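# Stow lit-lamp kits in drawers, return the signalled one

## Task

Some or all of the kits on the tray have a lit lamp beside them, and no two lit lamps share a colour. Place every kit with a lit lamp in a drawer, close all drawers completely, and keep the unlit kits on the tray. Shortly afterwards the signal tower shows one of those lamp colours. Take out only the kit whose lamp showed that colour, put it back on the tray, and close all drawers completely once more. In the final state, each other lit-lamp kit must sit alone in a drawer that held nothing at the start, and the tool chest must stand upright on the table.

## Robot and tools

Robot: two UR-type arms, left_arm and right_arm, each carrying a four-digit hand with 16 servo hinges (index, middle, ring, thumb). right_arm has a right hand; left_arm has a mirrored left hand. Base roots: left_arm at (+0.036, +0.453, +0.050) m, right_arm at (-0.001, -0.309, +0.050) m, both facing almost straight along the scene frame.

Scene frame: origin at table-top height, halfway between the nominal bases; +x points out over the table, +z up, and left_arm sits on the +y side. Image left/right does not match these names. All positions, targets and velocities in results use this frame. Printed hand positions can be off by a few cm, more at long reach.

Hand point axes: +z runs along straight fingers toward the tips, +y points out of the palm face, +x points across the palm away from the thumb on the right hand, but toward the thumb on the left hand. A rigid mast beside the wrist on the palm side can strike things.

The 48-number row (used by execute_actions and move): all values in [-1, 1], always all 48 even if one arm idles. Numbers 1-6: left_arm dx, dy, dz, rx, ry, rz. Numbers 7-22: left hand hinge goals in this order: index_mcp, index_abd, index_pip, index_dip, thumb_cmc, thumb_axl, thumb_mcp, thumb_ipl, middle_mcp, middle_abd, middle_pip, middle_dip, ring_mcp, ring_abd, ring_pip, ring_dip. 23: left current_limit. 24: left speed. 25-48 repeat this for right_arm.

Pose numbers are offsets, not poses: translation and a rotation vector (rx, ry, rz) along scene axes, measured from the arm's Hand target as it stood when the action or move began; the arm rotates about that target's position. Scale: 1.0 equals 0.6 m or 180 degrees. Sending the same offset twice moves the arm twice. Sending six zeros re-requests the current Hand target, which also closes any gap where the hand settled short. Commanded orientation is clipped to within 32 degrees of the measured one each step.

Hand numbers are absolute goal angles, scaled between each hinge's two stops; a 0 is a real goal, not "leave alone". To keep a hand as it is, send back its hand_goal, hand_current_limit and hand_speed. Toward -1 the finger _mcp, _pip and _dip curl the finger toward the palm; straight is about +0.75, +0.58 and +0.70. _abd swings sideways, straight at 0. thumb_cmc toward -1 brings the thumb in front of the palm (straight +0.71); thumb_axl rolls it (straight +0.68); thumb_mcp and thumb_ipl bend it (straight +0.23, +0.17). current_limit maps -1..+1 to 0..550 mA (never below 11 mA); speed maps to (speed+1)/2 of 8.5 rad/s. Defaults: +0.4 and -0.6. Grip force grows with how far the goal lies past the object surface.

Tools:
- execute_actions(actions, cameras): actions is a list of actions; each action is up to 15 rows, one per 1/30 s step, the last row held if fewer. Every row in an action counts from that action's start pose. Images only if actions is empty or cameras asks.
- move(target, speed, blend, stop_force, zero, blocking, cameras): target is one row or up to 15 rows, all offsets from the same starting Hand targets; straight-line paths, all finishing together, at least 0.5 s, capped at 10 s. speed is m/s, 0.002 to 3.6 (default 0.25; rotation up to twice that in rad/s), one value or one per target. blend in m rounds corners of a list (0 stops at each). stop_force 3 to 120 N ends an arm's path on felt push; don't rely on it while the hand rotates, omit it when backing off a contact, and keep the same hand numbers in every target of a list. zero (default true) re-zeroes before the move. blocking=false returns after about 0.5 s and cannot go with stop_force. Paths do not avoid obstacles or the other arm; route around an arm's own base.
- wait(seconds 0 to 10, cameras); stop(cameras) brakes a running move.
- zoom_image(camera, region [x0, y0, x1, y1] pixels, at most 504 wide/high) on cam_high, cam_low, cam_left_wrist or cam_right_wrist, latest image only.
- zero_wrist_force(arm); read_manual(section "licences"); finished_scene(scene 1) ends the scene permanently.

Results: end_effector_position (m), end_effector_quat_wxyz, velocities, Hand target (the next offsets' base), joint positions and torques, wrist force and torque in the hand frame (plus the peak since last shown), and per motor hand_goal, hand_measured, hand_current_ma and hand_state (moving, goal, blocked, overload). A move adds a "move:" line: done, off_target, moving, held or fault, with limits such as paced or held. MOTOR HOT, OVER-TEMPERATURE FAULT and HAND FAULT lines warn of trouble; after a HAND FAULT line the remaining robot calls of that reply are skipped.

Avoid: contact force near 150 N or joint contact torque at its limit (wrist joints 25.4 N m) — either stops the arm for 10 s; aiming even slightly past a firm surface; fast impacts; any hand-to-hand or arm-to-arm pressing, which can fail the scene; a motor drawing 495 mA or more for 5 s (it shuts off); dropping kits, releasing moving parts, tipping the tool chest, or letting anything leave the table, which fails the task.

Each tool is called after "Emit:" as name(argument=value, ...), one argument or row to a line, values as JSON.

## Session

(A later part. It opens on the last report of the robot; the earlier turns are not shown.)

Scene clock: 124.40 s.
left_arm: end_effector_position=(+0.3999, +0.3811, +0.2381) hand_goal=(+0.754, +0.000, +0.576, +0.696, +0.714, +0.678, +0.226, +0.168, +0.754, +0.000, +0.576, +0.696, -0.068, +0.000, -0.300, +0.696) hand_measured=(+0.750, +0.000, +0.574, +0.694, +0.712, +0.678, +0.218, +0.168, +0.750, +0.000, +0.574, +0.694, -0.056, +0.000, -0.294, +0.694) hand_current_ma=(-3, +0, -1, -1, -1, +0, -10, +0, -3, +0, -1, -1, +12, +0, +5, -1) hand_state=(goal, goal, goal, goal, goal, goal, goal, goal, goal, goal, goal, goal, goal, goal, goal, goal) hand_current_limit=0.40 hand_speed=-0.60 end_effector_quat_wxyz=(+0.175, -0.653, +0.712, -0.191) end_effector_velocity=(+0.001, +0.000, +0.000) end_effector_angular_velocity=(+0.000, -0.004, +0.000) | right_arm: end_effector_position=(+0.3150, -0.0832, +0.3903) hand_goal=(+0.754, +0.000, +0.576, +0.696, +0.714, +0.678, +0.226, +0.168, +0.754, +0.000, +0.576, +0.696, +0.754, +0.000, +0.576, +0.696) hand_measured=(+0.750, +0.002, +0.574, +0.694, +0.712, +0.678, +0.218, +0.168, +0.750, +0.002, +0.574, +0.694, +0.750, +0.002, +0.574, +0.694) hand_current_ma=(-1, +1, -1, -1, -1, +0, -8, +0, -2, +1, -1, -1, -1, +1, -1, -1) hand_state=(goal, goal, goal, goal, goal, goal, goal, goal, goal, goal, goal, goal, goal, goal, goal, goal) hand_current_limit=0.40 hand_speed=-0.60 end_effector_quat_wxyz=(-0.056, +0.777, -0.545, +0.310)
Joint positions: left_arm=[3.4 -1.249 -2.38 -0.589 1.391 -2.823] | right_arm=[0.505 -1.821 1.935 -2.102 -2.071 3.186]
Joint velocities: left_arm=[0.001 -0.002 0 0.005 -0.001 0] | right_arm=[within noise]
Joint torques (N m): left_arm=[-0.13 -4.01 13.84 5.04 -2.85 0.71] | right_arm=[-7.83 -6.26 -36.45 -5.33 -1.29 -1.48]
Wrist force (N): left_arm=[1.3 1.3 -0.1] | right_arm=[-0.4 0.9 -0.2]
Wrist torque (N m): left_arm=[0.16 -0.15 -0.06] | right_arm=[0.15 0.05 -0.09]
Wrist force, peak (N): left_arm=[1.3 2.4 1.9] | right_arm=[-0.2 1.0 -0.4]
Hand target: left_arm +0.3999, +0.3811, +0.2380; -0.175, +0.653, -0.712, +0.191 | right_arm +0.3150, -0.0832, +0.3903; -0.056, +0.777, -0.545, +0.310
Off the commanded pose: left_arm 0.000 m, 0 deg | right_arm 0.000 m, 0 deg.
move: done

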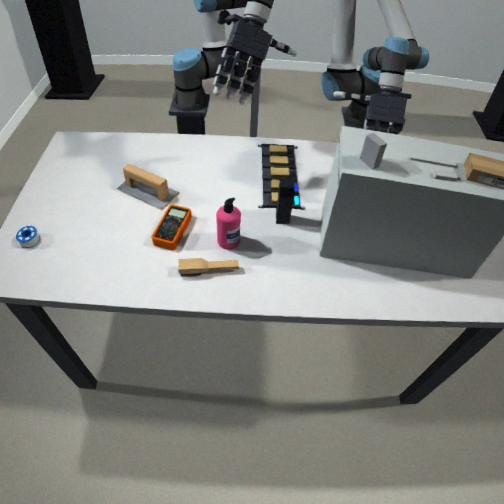

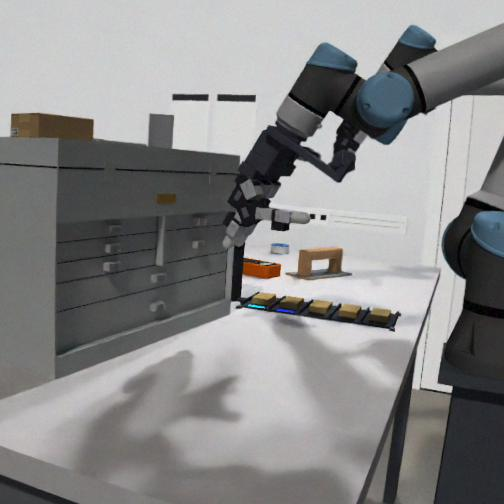

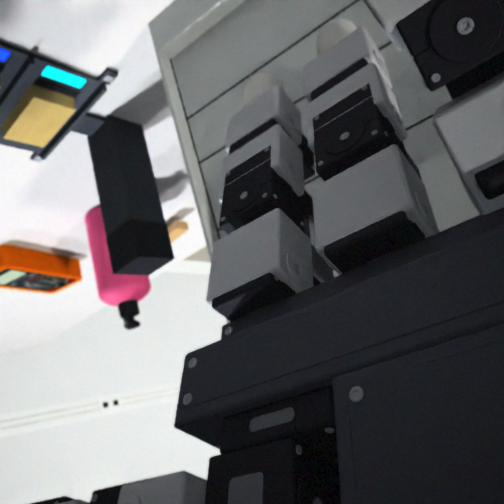

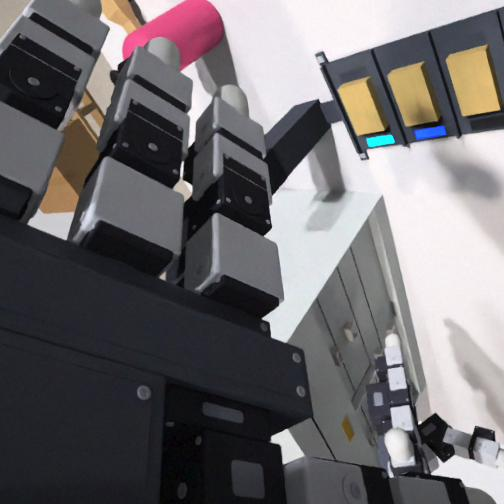

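Emit:
move(
  target=[0.05,-0.004,-0.017,0,0,0,0.754,0.15,0.576,0.696,0.714,0.678,0.226,0.168,0.754,-0.15,0.576,0.696,-0.068,0,-0.3,0.696,0.4,-0.6,0,0,0,0,0,0,0.754,0,0.576,0.696,0.714,0.678,0.226,0.168,0.754,0,0.576,0.696,0.754,0,0.576,0.696,0.4,-0.6],
  speed=0.1,
  cameras=["cam_left_wrist","cam_low","cam_right_wrist"],
)

Emit:
zoom_image(
  camera="cam_left_wrist",
  region=[200, 0, 420, 160],
)

Emit:
zoom_image(
  camera="cam_low",
  region=[140, 180, 290, 300],
)

Emit:
zoom_image(
  camera="cam_right_wrist",
  region=[300, 260, 440, 400],
)

Scene clock: 129.70 s.
left_arm: end_effector_position=(+0.4299, +0.3787, +0.2278) hand_goal=(+0.754, +0.150, +0.576, +0.696, +0.714, +0.678, +0.226, +0.168, +0.754, -0.150, +0.576, +0.696, -0.068, +0.000, -0.300, +0.696) hand_measured=(+0.750, +0.146, +0.574, +0.694, +0.712, +0.678, +0.218, +0.168, +0.750, -0.146, +0.574, +0.694, -0.056, +0.000, -0.294, +0.694) hand_current_ma=(-3, -2, -1, -1, -1, +0, -10, +0, -3, +2, -1, -1, +12, +0, +5, -1) hand_state=(goal, goal, goal, goal, goal, goal, goal, goal, goal, goal, goal, goal, goal, goal, goal, goal) hand_current_limit=0.40 hand_speed=-0.60 end_effector_quat_wxyz=(+0.175, -0.653, +0.712, -0.191) | right_arm: end_effector_position=(+0.3150, -0.0832, +0.3903) hand_goal=(+0.754, +0.000, +0.576, +0.696, +0.714, +0.678, +0.226, +0.168, +0.754, +0.000, +0.576, +0.696, +0.754, +0.000, +0.576, +0.696) hand_measured=(+0.750, +0.002, +0.574, +0.694, +0.712, +0.678, +0.218, +0.168, +0.750, +0.002, +0.574, +0.694, +0.750, +0.002, +0.574, +0.694) hand_current_ma=(-1, +1, -1, -1, -1, +0, -8, +0, -2, +1, -1, -1, -1, +1, -1, -1) hand_state=(goal, goal, goal, goal, goal, goal, goal, goal, goal, goal, goal, goal, goal, goal, goal, goal) hand_current_limit=0.40 hand_speed=-0.60 end_effector_quat_wxyz=(-0.056, +0.777, -0.545, +0.310)
Joint positions: left_arm=[3.368 -1.362 -2.335 -0.516 1.406 -2.851] | right_arm=[0.505 -1.821 1.935 -2.102 -2.071 3.186]
Joint torques (N m): left_arm=[5.4 6.29 13.73 1.87 -2.75 1.42] | right_arm=[-7.88 -5.99 -36.27 -5.35 -1.34 -1.27]
Wrist force (N): left_arm=[1.0 1.3 0.3] | right_arm=[-0.3 0.9 -0.3]
Wrist torque (N m): left_arm=[0.13 -0.11 0.04] | right_arm=[0.16 0.06 -0.09]
Wrist force, peak (N): left_arm=[1.1 2.2 -0.1] | right_arm=[-0.4 0.9 -0.5]
Hand target: left_arm +0.4299, +0.3787, +0.2278; -0.175, +0.653, -0.712, +0.191 | right_arm +0.3150, -0.0832, +0.3903; -0.056, +0.777, -0.545, +0.310
Off the commanded pose: left_arm 0.000 m, 0 deg | right_arm 0.000 m, 0 deg.
move: done
Images, in order (width x height): cam_low 504x504, cam_left_wrist 504x504, cam_right_wrist 504x504.

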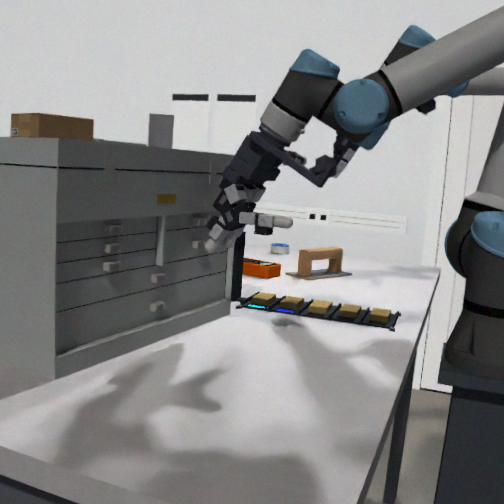

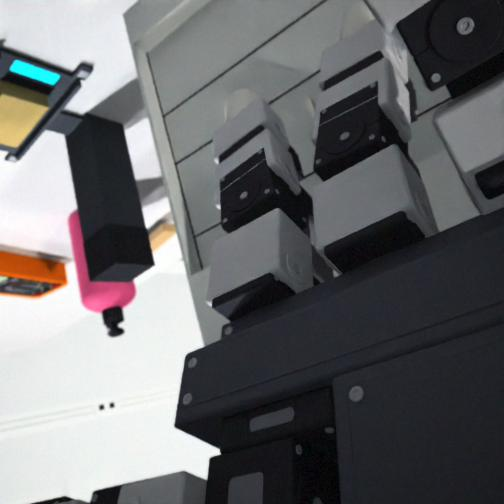

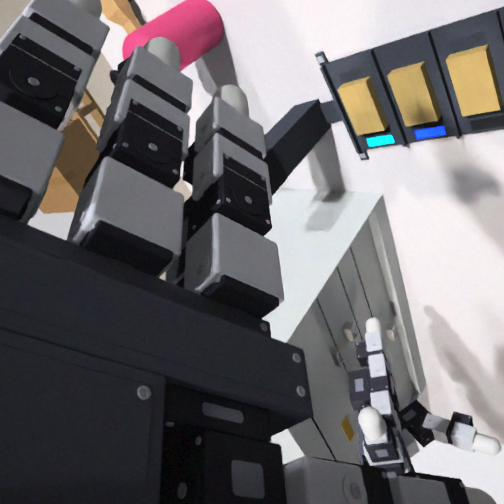

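Scaled by 2.291 from the camera's 504x504 image, which has a finer 720x720 frame.

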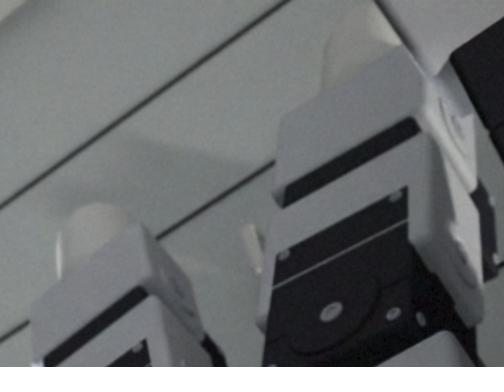

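Scaled by 3.360 from the camera's 504x504 image, which has a finer 720x720 frame.

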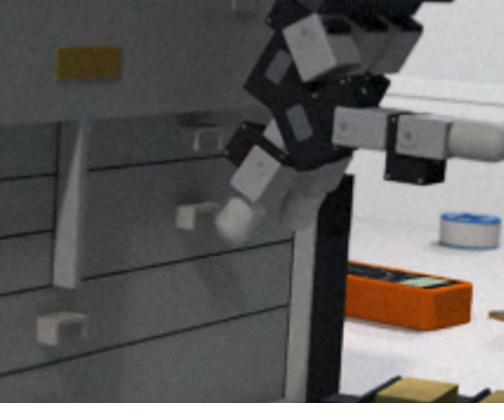

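Scaled by 3.600 from the camera's 504x504 image, which has a finer 720x720 frame.

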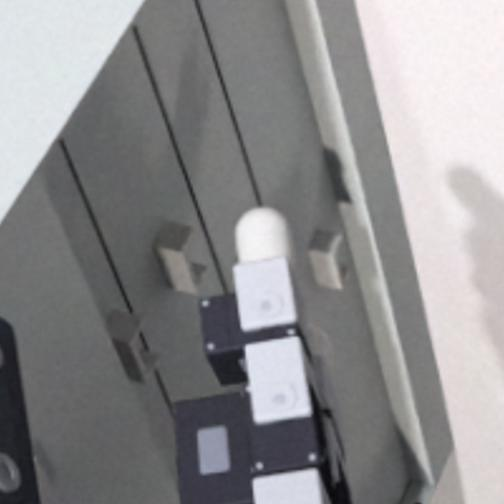

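Emit:
move(
  target=[0.1,0.0,-0.006,0,0,0,0.754,0.15,0.576,0.696,0.714,0.678,0.226,0.168,0.754,-0.15,0.576,0.696,-0.068,0,-0.3,0.696,0.4,-0.6,0,0,0,0,0,0,0.754,0,0.576,0.696,0.714,0.678,0.226,0.168,0.754,0,0.576,0.696,0.754,0,0.576,0.696,0.4,-0.6],
  speed=0.025,
  stop_force=4,
  cameras=["cam_left_wrist","cam_low","cam_right_wrist"],
)

Emit:
zoom_image(
  camera="cam_left_wrist",
  region=[200, 0, 420, 160],
)

Emit:
zoom_image(
  camera="cam_low",
  region=[140, 180, 290, 300],
)

Emit:
zoom_image(
  camera="cam_right_wrist",
  region=[300, 260, 440, 400],
)

Scene clock: 133.50 s.
left_arm: end_effector_position=(+0.4658, +0.3786, +0.2256) hand_goal=(+0.754, +0.150, +0.576, +0.696, +0.714, +0.678, +0.226, +0.168, +0.754, -0.150, +0.576, +0.696, -0.068, +0.000, -0.300, +0.696) hand_measured=(+0.738, +0.156, +0.574, +0.694, +0.712, +0.678, +0.218, +0.168, +0.750, -0.146, +0.574, +0.694, -0.056, +0.000, -0.294, +0.694) hand_current_ma=(-19, +3, -1, -1, -1, +0, -10, +0, -4, +2, -1, -1, +12, +0, +5, -1) hand_state=(goal, goal, goal, goal, goal, goal, goal, goal, goal, goal, goal, goal, goal, goal, goal, goal) hand_current_limit=0.40 hand_speed=-0.60 end_effector_quat_wxyz=(+0.175, -0.653, +0.712, -0.191) | right_arm: end_effector_position=(+0.3150, -0.0832, +0.3903) hand_goal=(+0.754, +0.000, +0.576, +0.696, +0.714, +0.678, +0.226, +0.168, +0.754, +0.000, +0.576, +0.696, +0.754, +0.000, +0.576, +0.696) hand_measured=(+0.750, +0.002, +0.574, +0.694, +0.712, +0.678, +0.218, +0.168, +0.750, +0.002, +0.574, +0.694, +0.750, +0.002, +0.574, +0.694) hand_current_ma=(-1, +1, -1, -1, -1, +0, -8, +0, -2, +1, -1, -1, -1, +1, -1, -1) hand_state=(goal, goal, goal, goal, goal, goal, goal, goal, goal, goal, goal, goal, goal, goal, goal, goal) hand_current_limit=0.40 hand_speed=-0.60 end_effector_quat_wxyz=(-0.056, +0.777, -0.545, +0.310)
Joint positions: left_arm=[3.345 -1.467 -2.259 -0.484 1.417 -2.872] | right_arm=[0.505 -1.821 1.935 -2.102 -2.071 3.186]
Joint torques (N m): left_arm=[7.27 7.98 27.88 1.06 -3.08 1.33] | right_arm=[-7.74 -6.52 -36.15 -5.28 -1.38 -1.15]
Wrist force (N): left_arm=[1.4 1.5 0.5] | right_arm=[-0.2 0.9 -0.2]
Wrist torque (N m): left_arm=[0.13 -0.13 0.14] | right_arm=[0.14 0.03 -0.08]
Wrist force, peak (N): left_arm=[1.8 19.6 -19.7] | right_arm=[-0.5 1.1 -0.3]
Hand target: left_arm +0.4658, +0.3787, +0.2256; -0.175, +0.653, -0.712, +0.191 (not the last commanded pose) | right_arm +0.3150, -0.0832, +0.3903; -0.056, +0.777, -0.545, +0.310
Off the commanded pose: left_arm 0.024 m, 0 deg | right_arm 0.000 m, 0 deg.
move: contact (left_arm)
Images, in order (width x height): cam_low 504x504, cam_left_wrist 504x504, cam_right_wrist 504x504.

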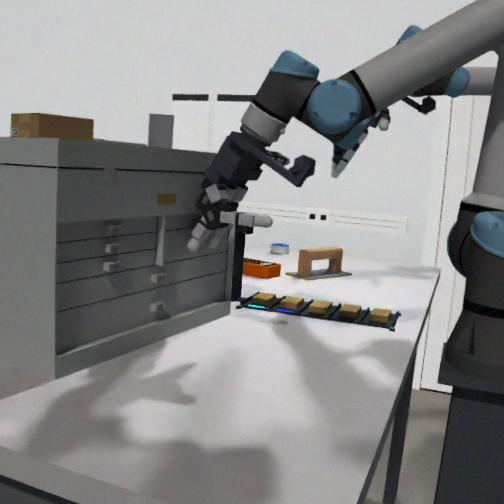

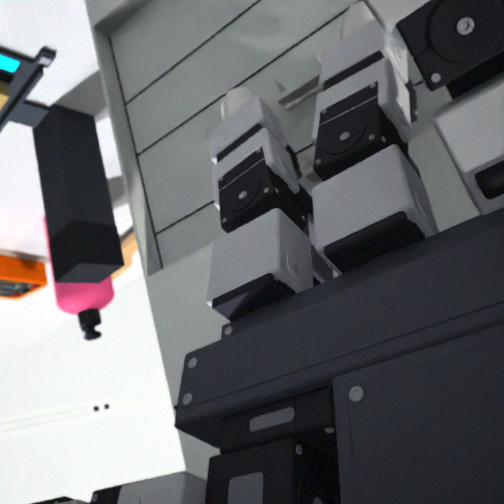

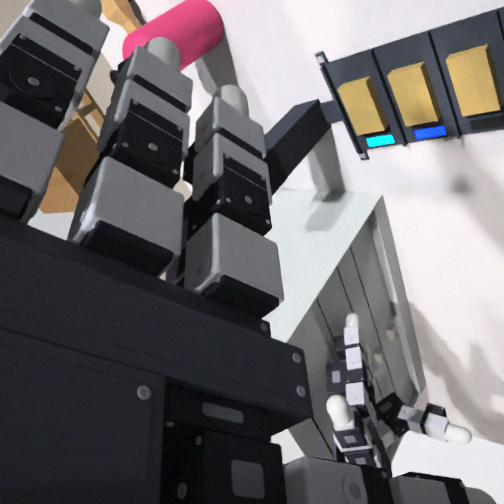

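Scaled by 2.291 from the camera's 504x504 image, which has a finer 720x720 frame.

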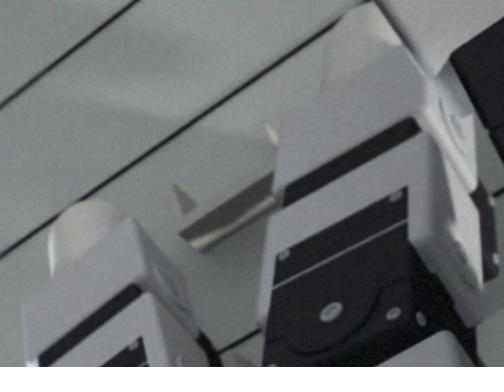

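Scaled by 3.360 from the camera's 504x504 image, which has a finer 720x720 frame.

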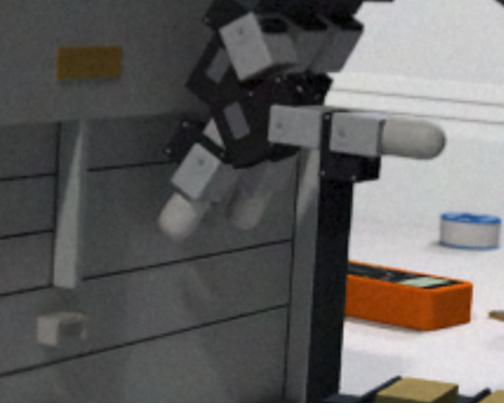

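Scaled by 3.600 from the camera's 504x504 image, which has a finer 720x720 frame.

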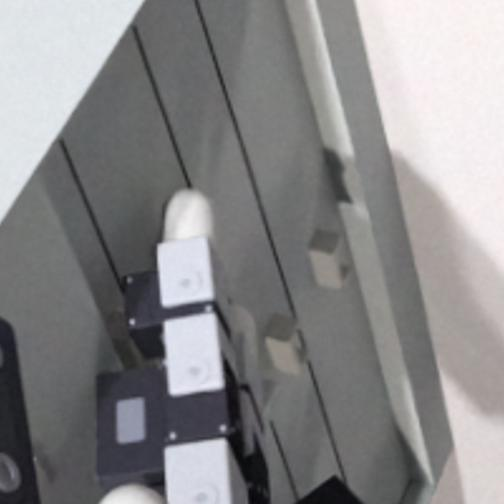

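Emit:
move(
  target=[-0.005,0.0,0.02,0,0,0,0.754,0.15,0.576,0.696,0.714,0.678,0.226,0.168,0.754,-0.15,0.576,0.696,-0.068,0,-0.3,0.696,0.4,-0.6,0,0,0,0,0,0,0.754,0,0.576,0.696,0.714,0.678,0.226,0.168,0.754,0,0.576,0.696,0.754,0,0.576,0.696,0.4,-0.6],
  speed=0.05,
)

Emit:
move(
  target=[0,0.0,0,0,0,0,0.754,-0.25,0.576,0.696,0.714,0.678,0.226,0.168,0.754,0.25,0.576,0.696,-0.068,0,-0.3,0.696,0.4,-0.8,0,0,0,0,0,0,0.754,0,0.576,0.696,0.714,0.678,0.226,0.168,0.754,0,0.576,0.696,0.754,0,0.576,0.696,0.4,-0.6],
  speed=0.05,
  cameras=["cam_left_wrist","cam_low","cam_right_wrist"],
)

Emit:
zoom_image(
  camera="cam_left_wrist",
  region=[200, 0, 420, 160],
)

Emit:
zoom_image(
  camera="cam_low",
  region=[140, 180, 290, 300],
)

Scene clock: 135.97 s.
left_arm: end_effector_position=(+0.4628, +0.3787, +0.2378) hand_goal=(+0.754, +0.150, +0.576, +0.696, +0.714, +0.678, +0.226, +0.168, +0.754, -0.150, +0.576, +0.696, -0.068, +0.000, -0.300, +0.696) hand_measured=(+0.740, +0.152, +0.574, +0.694, +0.712, +0.678, +0.218, +0.168, +0.750, -0.146, +0.574, +0.694, -0.056, +0.000, -0.294, +0.694) hand_current_ma=(-15, +1, -1, -1, -1, +0, -10, +0, -4, +2, -1, -1, +12, +0, +5, -1) hand_state=(goal, goal, goal, goal, goal, goal, goal, goal, goal, goal, goal, goal, goal, goal, goal, goal) hand_current_limit=0.40 hand_speed=-0.60 end_effector_quat_wxyz=(+0.175, -0.653, +0.712, -0.191) end_effector_velocity=(+0.002, +0.000, -0.001) end_effector_angular_velocity=(-0.002, -0.002, -0.001) | right_arm: end_effector_position=(+0.3150, -0.0832, +0.3903) hand_goal=(+0.754, +0.000, +0.576, +0.696, +0.714, +0.678, +0.226, +0.168, +0.754, +0.000, +0.576, +0.696, +0.754, +0.000, +0.576, +0.696) hand_measured=(+0.750, +0.002, +0.574, +0.694, +0.712, +0.678, +0.218, +0.168, +0.750, +0.002, +0.574, +0.694, +0.750, +0.002, +0.574, +0.694) hand_current_ma=(-1, +1, -1, -1, -1, +0, -8, +0, -2, +1, -1, -1, -1, +1, -1, -1) hand_state=(goal, goal, goal, goal, goal, goal, goal, goal, goal, goal, goal, goal, goal, goal, goal, goal) hand_current_limit=0.40 hand_speed=-0.60 end_effector_quat_wxyz=(-0.056, +0.777, -0.545, +0.310)
Joint positions: left_arm=[3.347 -1.439 -2.245 -0.525 1.416 -2.871] | right_arm=[0.505 -1.821 1.935 -2.102 -2.071 3.186]
Joint velocities: left_arm=[0 -0.005 0.001 0.007 -0.002 0] | right_arm=[within noise]
Joint torques (N m): left_arm=[2.72 5.55 13.95 5.33 -2.45 1.05] | right_arm=[-7.74 -6.97 -36.2 -5.25 -1.37 -1]
Wrist force (N): left_arm=[0.9 1.3 0.3] | right_arm=[-0.4 0.9 -0.1]
Wrist torque (N m): left_arm=[0.13 -0.10 -0.08] | right_arm=[0.13 0.06 -0.09]
Wrist force, peak (N): left_arm=[1.4 1.7 0.3] | right_arm=[-0.4 1.0 -0.3]
Hand target: left_arm +0.4628, +0.3787, +0.2376; -0.175, +0.653, -0.712, +0.191 | right_arm +0.3150, -0.0832, +0.3903; -0.056, +0.777, -0.545, +0.310
Off the commanded pose: left_arm 0.000 m, 0 deg | right_arm 0.000 m, 0 deg.
move: done

Scene clock: 136.60 s.
left_arm: end_effector_position=(+0.4628, +0.3787, +0.2376) hand_goal=(+0.754, -0.250, +0.576, +0.696, +0.714, +0.678, +0.226, +0.168, +0.754, +0.250, +0.576, +0.696, -0.068, +0.000, -0.300, +0.696) hand_measured=(+0.740, -0.102, +0.574, +0.694, +0.712, +0.678, +0.218, +0.168, +0.750, +0.104, +0.574, +0.694, -0.056, +0.000, -0.294, +0.694) hand_current_ma=(-15, +385, -1, -1, -1, +0, -10, +0, -4, -385, -1, -1, +12, +0, +5, -1) hand_state=(goal, blocked, goal, goal, goal, goal, goal, goal, goal, blocked, goal, goal, goal, goal, goal, goal) hand_current_limit=0.40 hand_speed=-0.80 end_effector_quat_wxyz=(+0.175, -0.653, +0.712, -0.191) | right_arm: end_effector_position=(+0.3150, -0.0832, +0.3903) hand_goal=(+0.754, +0.000, +0.576, +0.696, +0.714, +0.678, +0.226, +0.168, +0.754, +0.000, +0.576, +0.696, +0.754, +0.000, +0.576, +0.696) hand_measured=(+0.750, +0.002, +0.574, +0.694, +0.712, +0.678, +0.218, +0.168, +0.750, +0.002, +0.574, +0.694, +0.750, +0.002, +0.574, +0.694) hand_current_ma=(-1, +1, -1, -1, -1, +0, -8, +0, -2, +1, -1, -1, -1, +1, -1, -1) hand_state=(goal, goal, goal, goal, goal, goal, goal, goal, goal, goal, goal, goal, goal, goal, goal, goal) hand_current_limit=0.40 hand_speed=-0.60 end_effector_quat_wxyz=(-0.056, +0.777, -0.545, +0.310)
Joint positions: left_arm=[3.347 -1.44 -2.246 -0.525 1.416 -2.871] | right_arm=[0.505 -1.821 1.935 -2.102 -2.071 3.186]
Joint torques (N m): left_arm=[-2.65 4.59 11.96 5.02 -1.69 -0.2] | right_arm=[-7.68 -5.88 -36.08 -5.2 -1.34 -1]
Wrist force (N): left_arm=[1.0 1.2 0.4] | right_arm=[-0.2 1.0 -0.3]
Wrist torque (N m): left_arm=[0.11 -0.11 -0.08] | right_arm=[0.16 0.04 -0.08]
Wrist force, peak (N): left_arm=[1.4 1.7 -0.3] | right_arm=[-0.5 0.8 -0.3]
Hand target: left_arm +0.4628, +0.3787, +0.2376; -0.175, +0.653, -0.712, +0.191 | right_arm +0.3150, -0.0832, +0.3903; -0.056, +0.777, -0.545, +0.310
Off the commanded pose: left_arm 0.000 m, 0 deg | right_arm 0.000 m, 0 deg.
move: done
Images, in order (width x height): cam_low 504x504, cam_left_wrist 504x504, cam_right_wrist 504x504.

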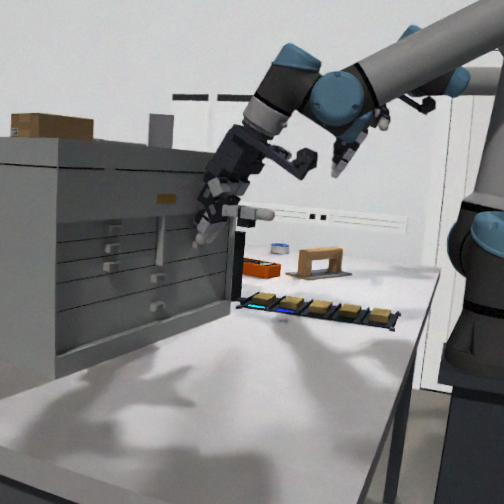

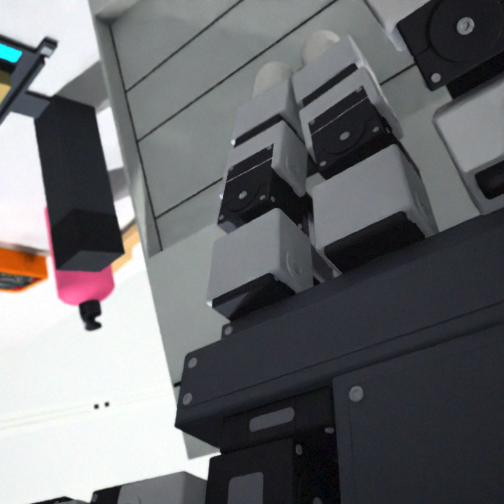

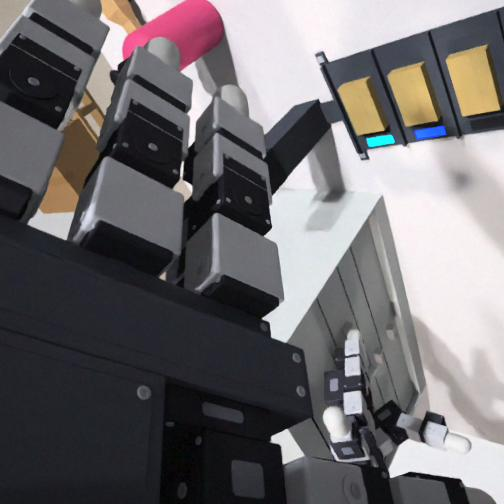

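Scaled by 2.291 from the camera's 504x504 image, which has a finer 720x720 frame.

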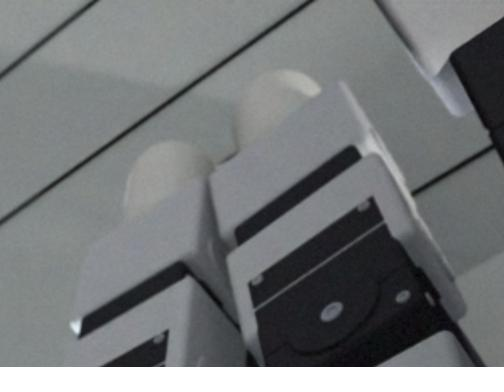

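Scaled by 3.360 from the camera's 504x504 image, which has a finer 720x720 frame.

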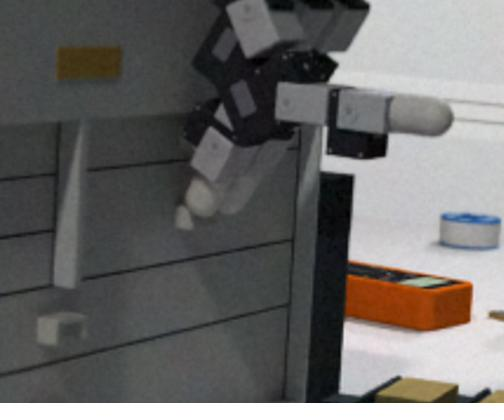

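Emit:
move(
  target=[-0.01,0.0,0.0,0,0,0,0.754,0.15,0.576,0.696,0.714,0.678,0.226,0.168,0.754,-0.15,0.576,0.696,-0.068,0,-0.3,0.696,0.4,-0.6,0,0,0,0,0,0,0.754,0,0.576,0.696,0.714,0.678,0.226,0.168,0.754,0,0.576,0.696,0.754,0,0.576,0.696,0.4,-0.6],
  speed=0.05,
)

Emit:
move(
  target=[0.016,0.0,-0.018,0,0,0,0.754,0.15,0.576,0.696,0.714,0.678,0.226,0.168,0.754,-0.15,0.576,0.696,-0.068,0,-0.3,0.696,0.4,-0.6,0,0,0,0,0,0,0.754,0,0.576,0.696,0.714,0.678,0.226,0.168,0.754,0,0.576,0.696,0.754,0,0.576,0.696,0.4,-0.6],
  speed=0.03,
)

Emit:
move(
  target=[0,0.0,0,0,0,0,0.754,-0.25,0.576,0.696,0.714,0.678,0.226,0.168,0.754,0.25,0.576,0.696,-0.068,0,-0.3,0.696,0.4,-0.8,0,0,0,0,0,0,0.754,0,0.576,0.696,0.714,0.678,0.226,0.168,0.754,0,0.576,0.696,0.754,0,0.576,0.696,0.4,-0.6],
  speed=0.05,
  cameras=["cam_left_wrist","cam_low"],
)

Emit:
zoom_image(
  camera="cam_left_wrist",
  region=[200, 0, 420, 160],
)

Emit:
zoom_image(
  camera="cam_low",
  region=[140, 180, 290, 300],
)

Scene clock: 138.67 s.
left_arm: end_effector_position=(+0.4567, +0.3786, +0.2376) hand_goal=(+0.754, +0.150, +0.576, +0.696, +0.714, +0.678, +0.226, +0.168, +0.754, -0.150, +0.576, +0.696, -0.068, +0.000, -0.300, +0.696) hand_measured=(+0.740, +0.146, +0.574, +0.694, +0.712, +0.678, +0.218, +0.168, +0.750, -0.146, +0.574, +0.694, -0.056, +0.000, -0.294, +0.694) hand_current_ma=(-15, -2, -1, -1, -1, +0, -10, +0, -4, +2, -1, -1, +12, +0, +5, -1) hand_state=(goal, goal, goal, goal, goal, goal, goal, goal, goal, goal, goal, goal, goal, goal, goal, goal) hand_current_limit=0.40 hand_speed=-0.60 end_effector_quat_wxyz=(+0.175, -0.653, +0.712, -0.191) | right_arm: end_effector_position=(+0.3150, -0.0832, +0.3903) hand_goal=(+0.754, +0.000, +0.576, +0.696, +0.714, +0.678, +0.226, +0.168, +0.754, +0.000, +0.576, +0.696, +0.754, +0.000, +0.576, +0.696) hand_measured=(+0.750, +0.002, +0.574, +0.694, +0.712, +0.678, +0.218, +0.168, +0.750, +0.002, +0.574, +0.694, +0.750, +0.002, +0.574, +0.694) hand_current_ma=(-1, +1, -1, -1, -1, +0, -8, +0, -2, +1, -1, -1, -1, +1, -1, -1) hand_state=(goal, goal, goal, goal, goal, goal, goal, goal, goal, goal, goal, goal, goal, goal, goal, goal) hand_current_limit=0.40 hand_speed=-0.60 end_effector_quat_wxyz=(-0.056, +0.777, -0.545, +0.310)
Joint positions: left_arm=[3.35 -1.423 -2.259 -0.528 1.415 -2.867] | right_arm=[0.505 -1.821 1.935 -2.102 -2.071 3.186]
Joint torques (N m): left_arm=[0.55 3.17 29.57 1.9 -2.35 0.55] | right_arm=[-7.58 -6.18 -35.58 -5.16 -1.32 -0.86]
Wrist force (N): left_arm=[1.0 1.3 0.2] | right_arm=[-0.2 0.8 -0.2]
Wrist torque (N m): left_arm=[0.14 -0.11 -0.08] | right_arm=[0.13 0.03 -0.08]
Wrist force, peak (N): left_arm=[1.1 1.6 0.3] | right_arm=[-0.2 1.1 -0.2]
Hand target: left_arm +0.4568, +0.3787, +0.2376; -0.175, +0.653, -0.712, +0.191 | right_arm +0.3150, -0.0832, +0.3903; -0.056, +0.777, -0.545, +0.310
Off the commanded pose: left_arm 0.000 m, 0 deg | right_arm 0.000 m, 0 deg.
move: done

Scene clock: 139.43 s.
left_arm: end_effector_position=(+0.4664, +0.3786, +0.2268) hand_goal=(+0.754, +0.150, +0.576, +0.696, +0.714, +0.678, +0.226, +0.168, +0.754, -0.150, +0.576, +0.696, -0.068, +0.000, -0.300, +0.696) hand_measured=(+0.738, +0.156, +0.574, +0.694, +0.712, +0.678, +0.218, +0.168, +0.750, -0.146, +0.574, +0.694, -0.056, +0.000, -0.294, +0.694) hand_current_ma=(-21, +3, -1, -1, -1, +0, -10, +0, -4, +2, -1, -1, +12, +0, +5, -1) hand_state=(goal, goal, goal, goal, goal, goal, goal, goal, goal, goal, goal, goal, goal, goal, goal, goal) hand_current_limit=0.40 hand_speed=-0.60 end_effector_quat_wxyz=(+0.175, -0.653, +0.712, -0.191) | right_arm: end_effector_position=(+0.3150, -0.0832, +0.3903) hand_goal=(+0.754, +0.000, +0.576, +0.696, +0.714, +0.678, +0.226, +0.168, +0.754, +0.000, +0.576, +0.696, +0.754, +0.000, +0.576, +0.696) hand_measured=(+0.750, +0.002, +0.574, +0.694, +0.712, +0.678, +0.218, +0.168, +0.750, +0.002, +0.574, +0.694, +0.750, +0.002, +0.574, +0.694) hand_current_ma=(-1, +1, -1, -1, -1, +0, -8, +0, -2, +1, -1, -1, -1, +1, -1, -1) hand_state=(goal, goal, goal, goal, goal, goal, goal, goal, goal, goal, goal, goal, goal, goal, goal, goal) hand_current_limit=0.40 hand_speed=-0.60 end_effector_quat_wxyz=(-0.056, +0.777, -0.545, +0.310)
Joint positions: left_arm=[3.344 -1.467 -2.255 -0.488 1.418 -2.873] | right_arm=[0.505 -1.821 1.935 -2.102 -2.071 3.186]
Joint torques (N m): left_arm=[6.04 26.29 27.46 1.83 2 -0.45] | right_arm=[-7.24 -6.41 -35.9 -5.2 -1.34 -0.91]
Wrist force (N): left_arm=[1.2 7.0 -4.7] | right_arm=[-0.3 0.9 -0.1]
Wrist torque (N m): left_arm=[0.67 0.07 0.25] | right_arm=[0.14 0.05 -0.09]
Wrist force, peak (N): left_arm=[1.7 12.8 -11.9] | right_arm=[-0.4 1.0 -0.2]
Hand target: left_arm +0.4664, +0.3787, +0.2268; -0.175, +0.653, -0.712, +0.191 | right_arm +0.3150, -0.0832, +0.3903; -0.056, +0.777, -0.545, +0.310
Off the commanded pose: left_arm 0.000 m, 0 deg | right_arm 0.000 m, 0 deg.
move: done

Scene clock: 140.00 s.
left_arm: end_effector_position=(+0.4664, +0.3787, +0.2269) hand_goal=(+0.754, -0.250, +0.576, +0.696, +0.714, +0.678, +0.226, +0.168, +0.754, +0.250, +0.576, +0.696, -0.068, +0.000, -0.300, +0.696) hand_measured=(+0.738, +0.136, +0.572, +0.694, +0.712, +0.678, +0.218, +0.168, +0.750, +0.024, +0.574, +0.694, -0.056, +0.000, -0.294, +0.694) hand_current_ma=(-21, +385, -2, -1, -1, +0, -10, +0, -4, -385, -1, -1, +12, +0, +5, -1) hand_state=(goal, blocked, goal, goal, goal, goal, goal, goal, goal, blocked, goal, goal, goal, goal, goal, goal) hand_current_limit=0.40 hand_speed=-0.80 end_effector_quat_wxyz=(+0.175, -0.653, +0.712, -0.191) | right_arm: end_effector_position=(+0.3150, -0.0832, +0.3903) hand_goal=(+0.754, +0.000, +0.576, +0.696, +0.714, +0.678, +0.226, +0.168, +0.754, +0.000, +0.576, +0.696, +0.754, +0.000, +0.576, +0.696) hand_measured=(+0.750, +0.002, +0.574, +0.694, +0.712, +0.678, +0.218, +0.168, +0.750, +0.002, +0.574, +0.694, +0.750, +0.002, +0.574, +0.694) hand_current_ma=(-1, +1, -1, -1, -1, +0, -8, +0, -2, +1, -1, -1, -1, +1, -1, -1) hand_state=(goal, goal, goal, goal, goal, goal, goal, goal, goal, goal, goal, goal, goal, goal, goal, goal) hand_current_limit=0.40 hand_speed=-0.60 end_effector_quat_wxyz=(-0.056, +0.777, -0.545, +0.310)
Joint positions: left_arm=[3.344 -1.467 -2.255 -0.488 1.418 -2.873] | right_arm=[0.505 -1.821 1.935 -2.102 -2.071 3.186]
Joint torques (N m): left_arm=[5.9 26.89 16.9 1.81 -0.38 0.64] | right_arm=[-7.24 -6.03 -35.57 -5.16 -1.25 -0.74]
Wrist force (N): left_arm=[0.6 5.6 -1.6] | right_arm=[-0.3 0.9 0.0]
Wrist torque (N m): left_arm=[0.39 0.04 0.15] | right_arm=[0.13 0.05 -0.09]
Wrist force, peak (N): left_arm=[4.8 6.2 -3.7] | right_arm=[-0.3 0.9 -0.3]
Hand target: left_arm +0.4664, +0.3787, +0.2268; -0.175, +0.653, -0.712, +0.191 | right_arm +0.3150, -0.0832, +0.3903; -0.056, +0.777, -0.545, +0.310
Off the commanded pose: left_arm 0.000 m, 0 deg | right_arm 0.000 m, 0 deg.
move: done
Images, in order (width x height): cam_low 504x504, cam_left_wrist 504x504.

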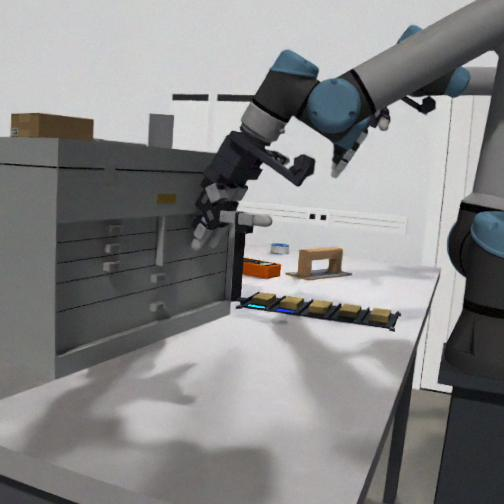

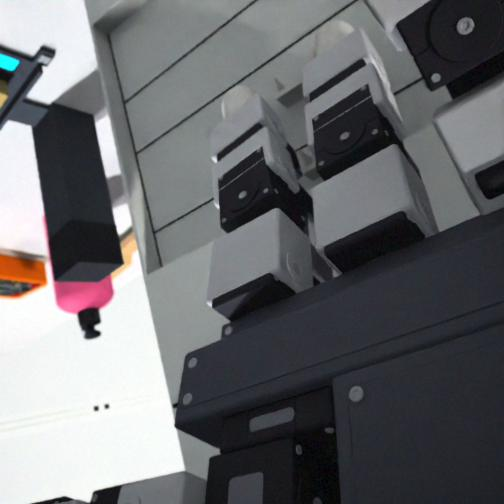

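Scaled by 2.291 from the camera's 504x504 image, which has a finer 720x720 frame.

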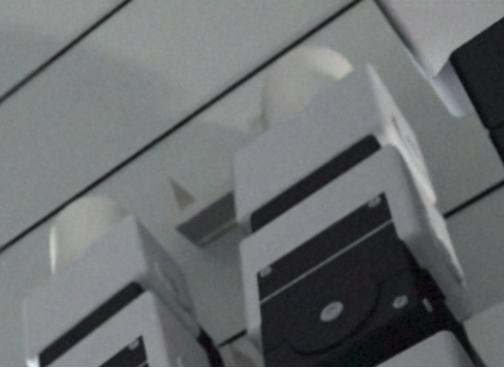

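Scaled by 3.360 from the camera's 504x504 image, which has a finer 720x720 frame.

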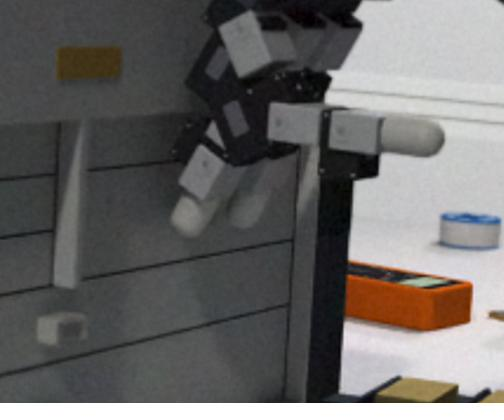

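Emit:
move(
  target=[-0.006,0.0,0,0,0,0,0.754,-0.25,0.576,0.696,0.714,0.678,0.226,0.168,0.754,0.25,0.576,0.696,-0.068,0,-0.3,0.696,0.4,-0.8,0,0,0,0,0,0,0.754,0,0.576,0.696,0.714,0.678,0.226,0.168,0.754,0,0.576,0.696,0.754,0,0.576,0.696,0.4,-0.6],
  speed=0.02,
  cameras=["cam_left_wrist","cam_low"],
)

Emit:
zoom_image(
  camera="cam_left_wrist",
  region=[200, 0, 420, 160],
)

Scene clock: 141.17 s.
left_arm: end_effector_position=(+0.4627, +0.3787, +0.2268) hand_goal=(+0.754, -0.250, +0.576, +0.696, +0.714, +0.678, +0.226, +0.168, +0.754, +0.250, +0.576, +0.696, -0.068, +0.000, -0.300, +0.696) hand_measured=(+0.738, +0.132, +0.572, +0.694, +0.712, +0.678, +0.218, +0.168, +0.750, +0.024, +0.574, +0.694, -0.056, +0.000, -0.294, +0.694) hand_current_ma=(-21, +385, -3, -1, -1, +0, -10, +0, -4, -385, -1, -1, +12, +0, +5, -1) hand_state=(goal, blocked, goal, goal, goal, goal, goal, goal, goal, blocked, goal, goal, goal, goal, goal, goal) hand_current_limit=0.40 hand_speed=-0.80 end_effector_quat_wxyz=(+0.175, -0.653, +0.712, -0.191) | right_arm: end_effector_position=(+0.3150, -0.0832, +0.3903) hand_goal=(+0.754, +0.000, +0.576, +0.696, +0.714, +0.678, +0.226, +0.168, +0.754, +0.000, +0.576, +0.696, +0.754, +0.000, +0.576, +0.696) hand_measured=(+0.750, +0.002, +0.574, +0.694, +0.712, +0.678, +0.218, +0.168, +0.750, +0.002, +0.574, +0.694, +0.750, +0.002, +0.574, +0.694) hand_current_ma=(-1, +1, -1, -1, -1, +0, -8, +0, -2, +1, -1, -1, -1, +1, -1, -1) hand_state=(goal, goal, goal, goal, goal, goal, goal, goal, goal, goal, goal, goal, goal, goal, goal, goal) hand_current_limit=0.40 hand_speed=-0.60 end_effector_quat_wxyz=(-0.056, +0.777, -0.545, +0.310)
Joint positions: left_arm=[3.347 -1.457 -2.264 -0.489 1.416 -2.871] | right_arm=[0.505 -1.821 1.935 -2.102 -2.071 3.186]
Joint torques (N m): left_arm=[1.91 11.55 22.24 1.3 -3.29 1.02] | right_arm=[-6.9 -6.47 -36.03 -5.19 -1.31 -0.78]
Wrist force (N): left_arm=[-0.3 0.8 2.1] | right_arm=[-0.2 0.9 -0.2]
Wrist torque (N m): left_arm=[-0.02 -0.25 -0.21] | right_arm=[0.14 0.04 -0.08]
Wrist force, peak (N): left_arm=[0.6 5.7 -1.7] | right_arm=[-0.3 1.1 -0.3]
Hand target: left_arm +0.4628, +0.3787, +0.2268; -0.175, +0.653, -0.712, +0.191 | right_arm +0.3150, -0.0832, +0.3903; -0.056, +0.777, -0.545, +0.310
Off the commanded pose: left_arm 0.000 m, 0 deg | right_arm 0.000 m, 0 deg.
move: done
Images, in order (width x height): cam_low 504x504, cam_left_wrist 504x504.

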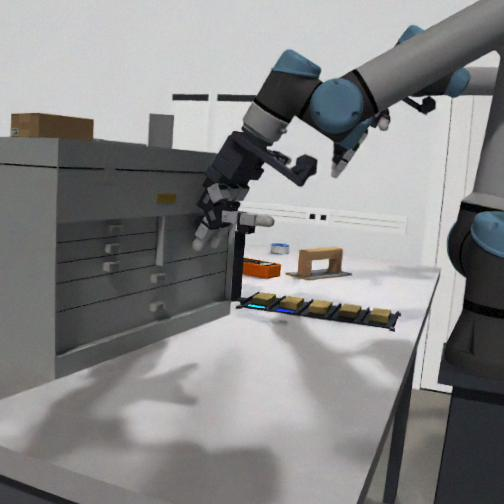

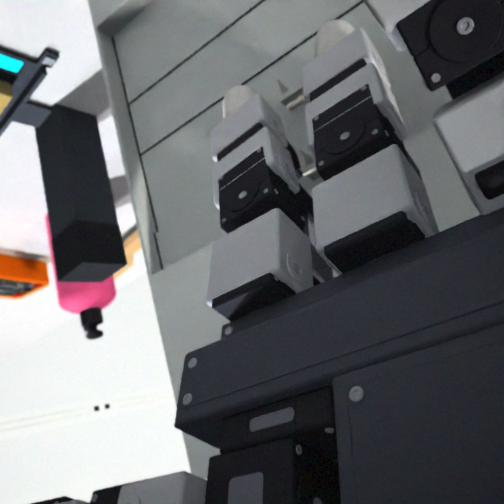

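Scaled by 2.291 from the camera's 504x504 image, which has a finer 720x720 frame.

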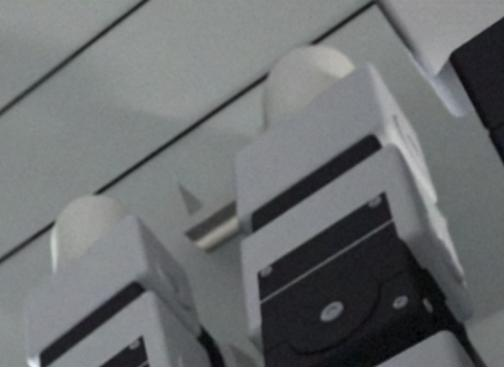

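Emit:
move(
  target=[
    [-0.02,0.0,0.0,0,0,0,0.754,0.2,0.576,0.696,0.714,0.678,0.226,0.168,0.754,-0.2,0.576,0.696,-0.068,0,-0.3,0.696,0.4,-0.6,0,0,0,0,0,0,0.754,0,0.576,0.696,0.714,0.678,0.226,0.168,0.754,0,0.576,0.696,0.754,0,0.576,0.696,0.4,-0.6],
    [-0.13,-0.002,-0.0367,0,0,0,0.822,0.18,0.796,0.841,0.714,0.678,0.226,0.168,0.822,-0.18,0.796,0.841,-0.068,0,-0.3,0.696,0.4,-0.6,0,0,0,0,0,0,0.754,0,0.576,0.696,0.714,0.678,0.226,0.168,0.754,0,0.576,0.696,0.754,0,0.576,0.696,0.4,-0.6],
  ],
  speed=0.06,
  cameras=["cam_left_wrist","cam_low","cam_right_wrist"],
)

Emit:
zoom_image(
  camera="cam_left_wrist",
  region=[200, 0, 420, 160],
)

Emit:
zoom_image(
  camera="cam_low",
  region=[140, 180, 290, 300],
)

Scene clock: 145.67 s.
left_arm: end_effector_position=(+0.3848, +0.3775, +0.2048) hand_goal=(+0.822, +0.180, +0.796, +0.842, +0.714, +0.678, +0.226, +0.168, +0.822, -0.180, +0.796, +0.842, -0.068, +0.000, -0.300, +0.696) hand_measured=(+0.808, +0.182, +0.788, +0.838, +0.712, +0.678, +0.218, +0.168, +0.806, -0.182, +0.790, +0.838, -0.056, +0.000, -0.294, +0.694) hand_current_ma=(-17, +1, -5, -2, -1, +0, -10, +0, -21, -1, -5, -2, +12, +0, +5, -1) hand_state=(goal, goal, goal, goal, goal, goal, goal, goal, goal, goal, goal, goal, goal, goal, goal, goal) hand_current_limit=0.40 hand_speed=-0.60 end_effector_quat_wxyz=(+0.175, -0.653, +0.712, -0.191) | right_arm: end_effector_position=(+0.3150, -0.0832, +0.3903) hand_goal=(+0.754, +0.000, +0.576, +0.696, +0.714, +0.678, +0.226, +0.168, +0.754, +0.000, +0.576, +0.696, +0.754, +0.000, +0.576, +0.696) hand_measured=(+0.750, +0.002, +0.574, +0.694, +0.712, +0.678, +0.218, +0.168, +0.750, +0.002, +0.574, +0.694, +0.750, +0.002, +0.574, +0.694) hand_current_ma=(-1, +1, -1, -1, -1, +0, -8, +0, -2, +1, -1, -1, -1, +1, -1, -1) hand_state=(goal, goal, goal, goal, goal, goal, goal, goal, goal, goal, goal, goal, goal, goal, goal, goal) hand_current_limit=0.40 hand_speed=-0.60 end_effector_quat_wxyz=(-0.056, +0.777, -0.545, +0.310)
Joint positions: left_arm=[3.403 -1.261 -2.471 -0.486 1.39 -2.82] | right_arm=[0.505 -1.821 1.935 -2.102 -2.071 3.186]
Joint torques (N m): left_arm=[-6.02 0.1 25.25 4.53 2.38 -1.13] | right_arm=[-7.24 -6.41 -35.84 -5.03 -1.43 -0.6]
Wrist force (N): left_arm=[1.0 1.4 0.2] | right_arm=[-0.3 0.7 -0.1]
Wrist torque (N m): left_arm=[0.12 -0.11 -0.03] | right_arm=[0.11 0.04 -0.09]
Wrist force, peak (N): left_arm=[1.1 2.3 0.0] | right_arm=[-0.3 1.1 -0.2]
Hand target: left_arm +0.3848, +0.3775, +0.2048; -0.175, +0.653, -0.712, +0.191 | right_arm +0.3150, -0.0832, +0.3903; -0.056, +0.777, -0.545, +0.310
Off the commanded pose: left_arm 0.000 m, 0 deg | right_arm 0.000 m, 0 deg.
move: done
Images, in order (width x height): cam_low 504x504, cam_left_wrist 504x504, cam_right_wrist 504x504.

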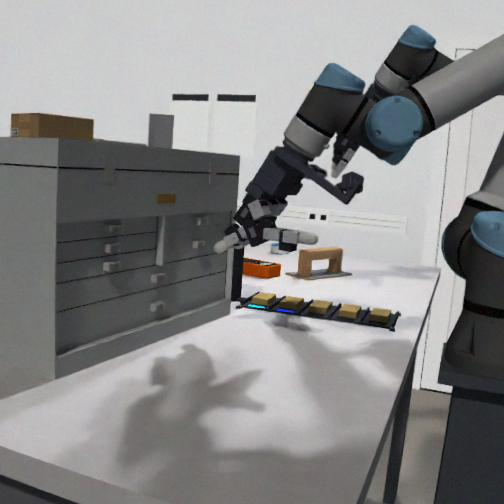

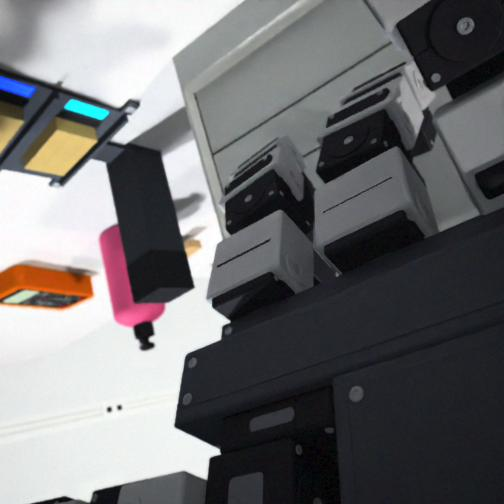

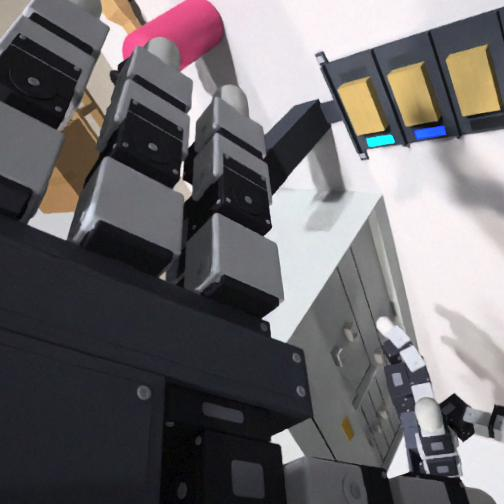

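Scaled by 2.291 from the camera's 504x504 image, which has a finer 720x720 frame.

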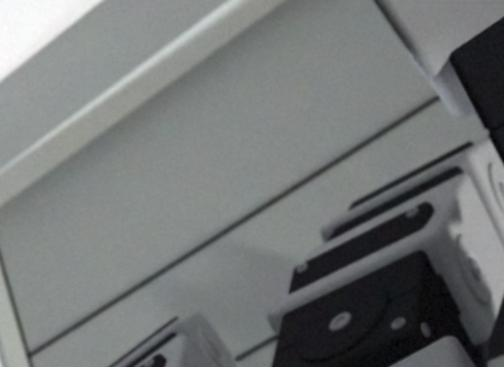

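Scaled by 3.360 from the camera's 504x504 image, which has a finer 720x720 frame.

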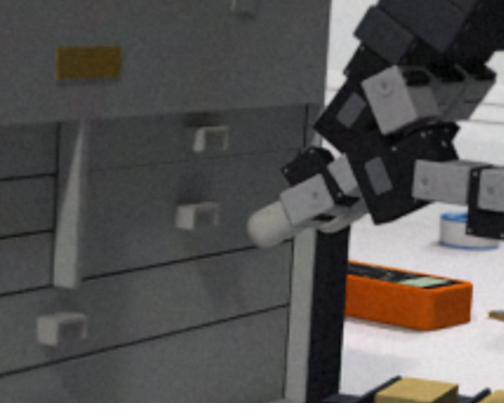

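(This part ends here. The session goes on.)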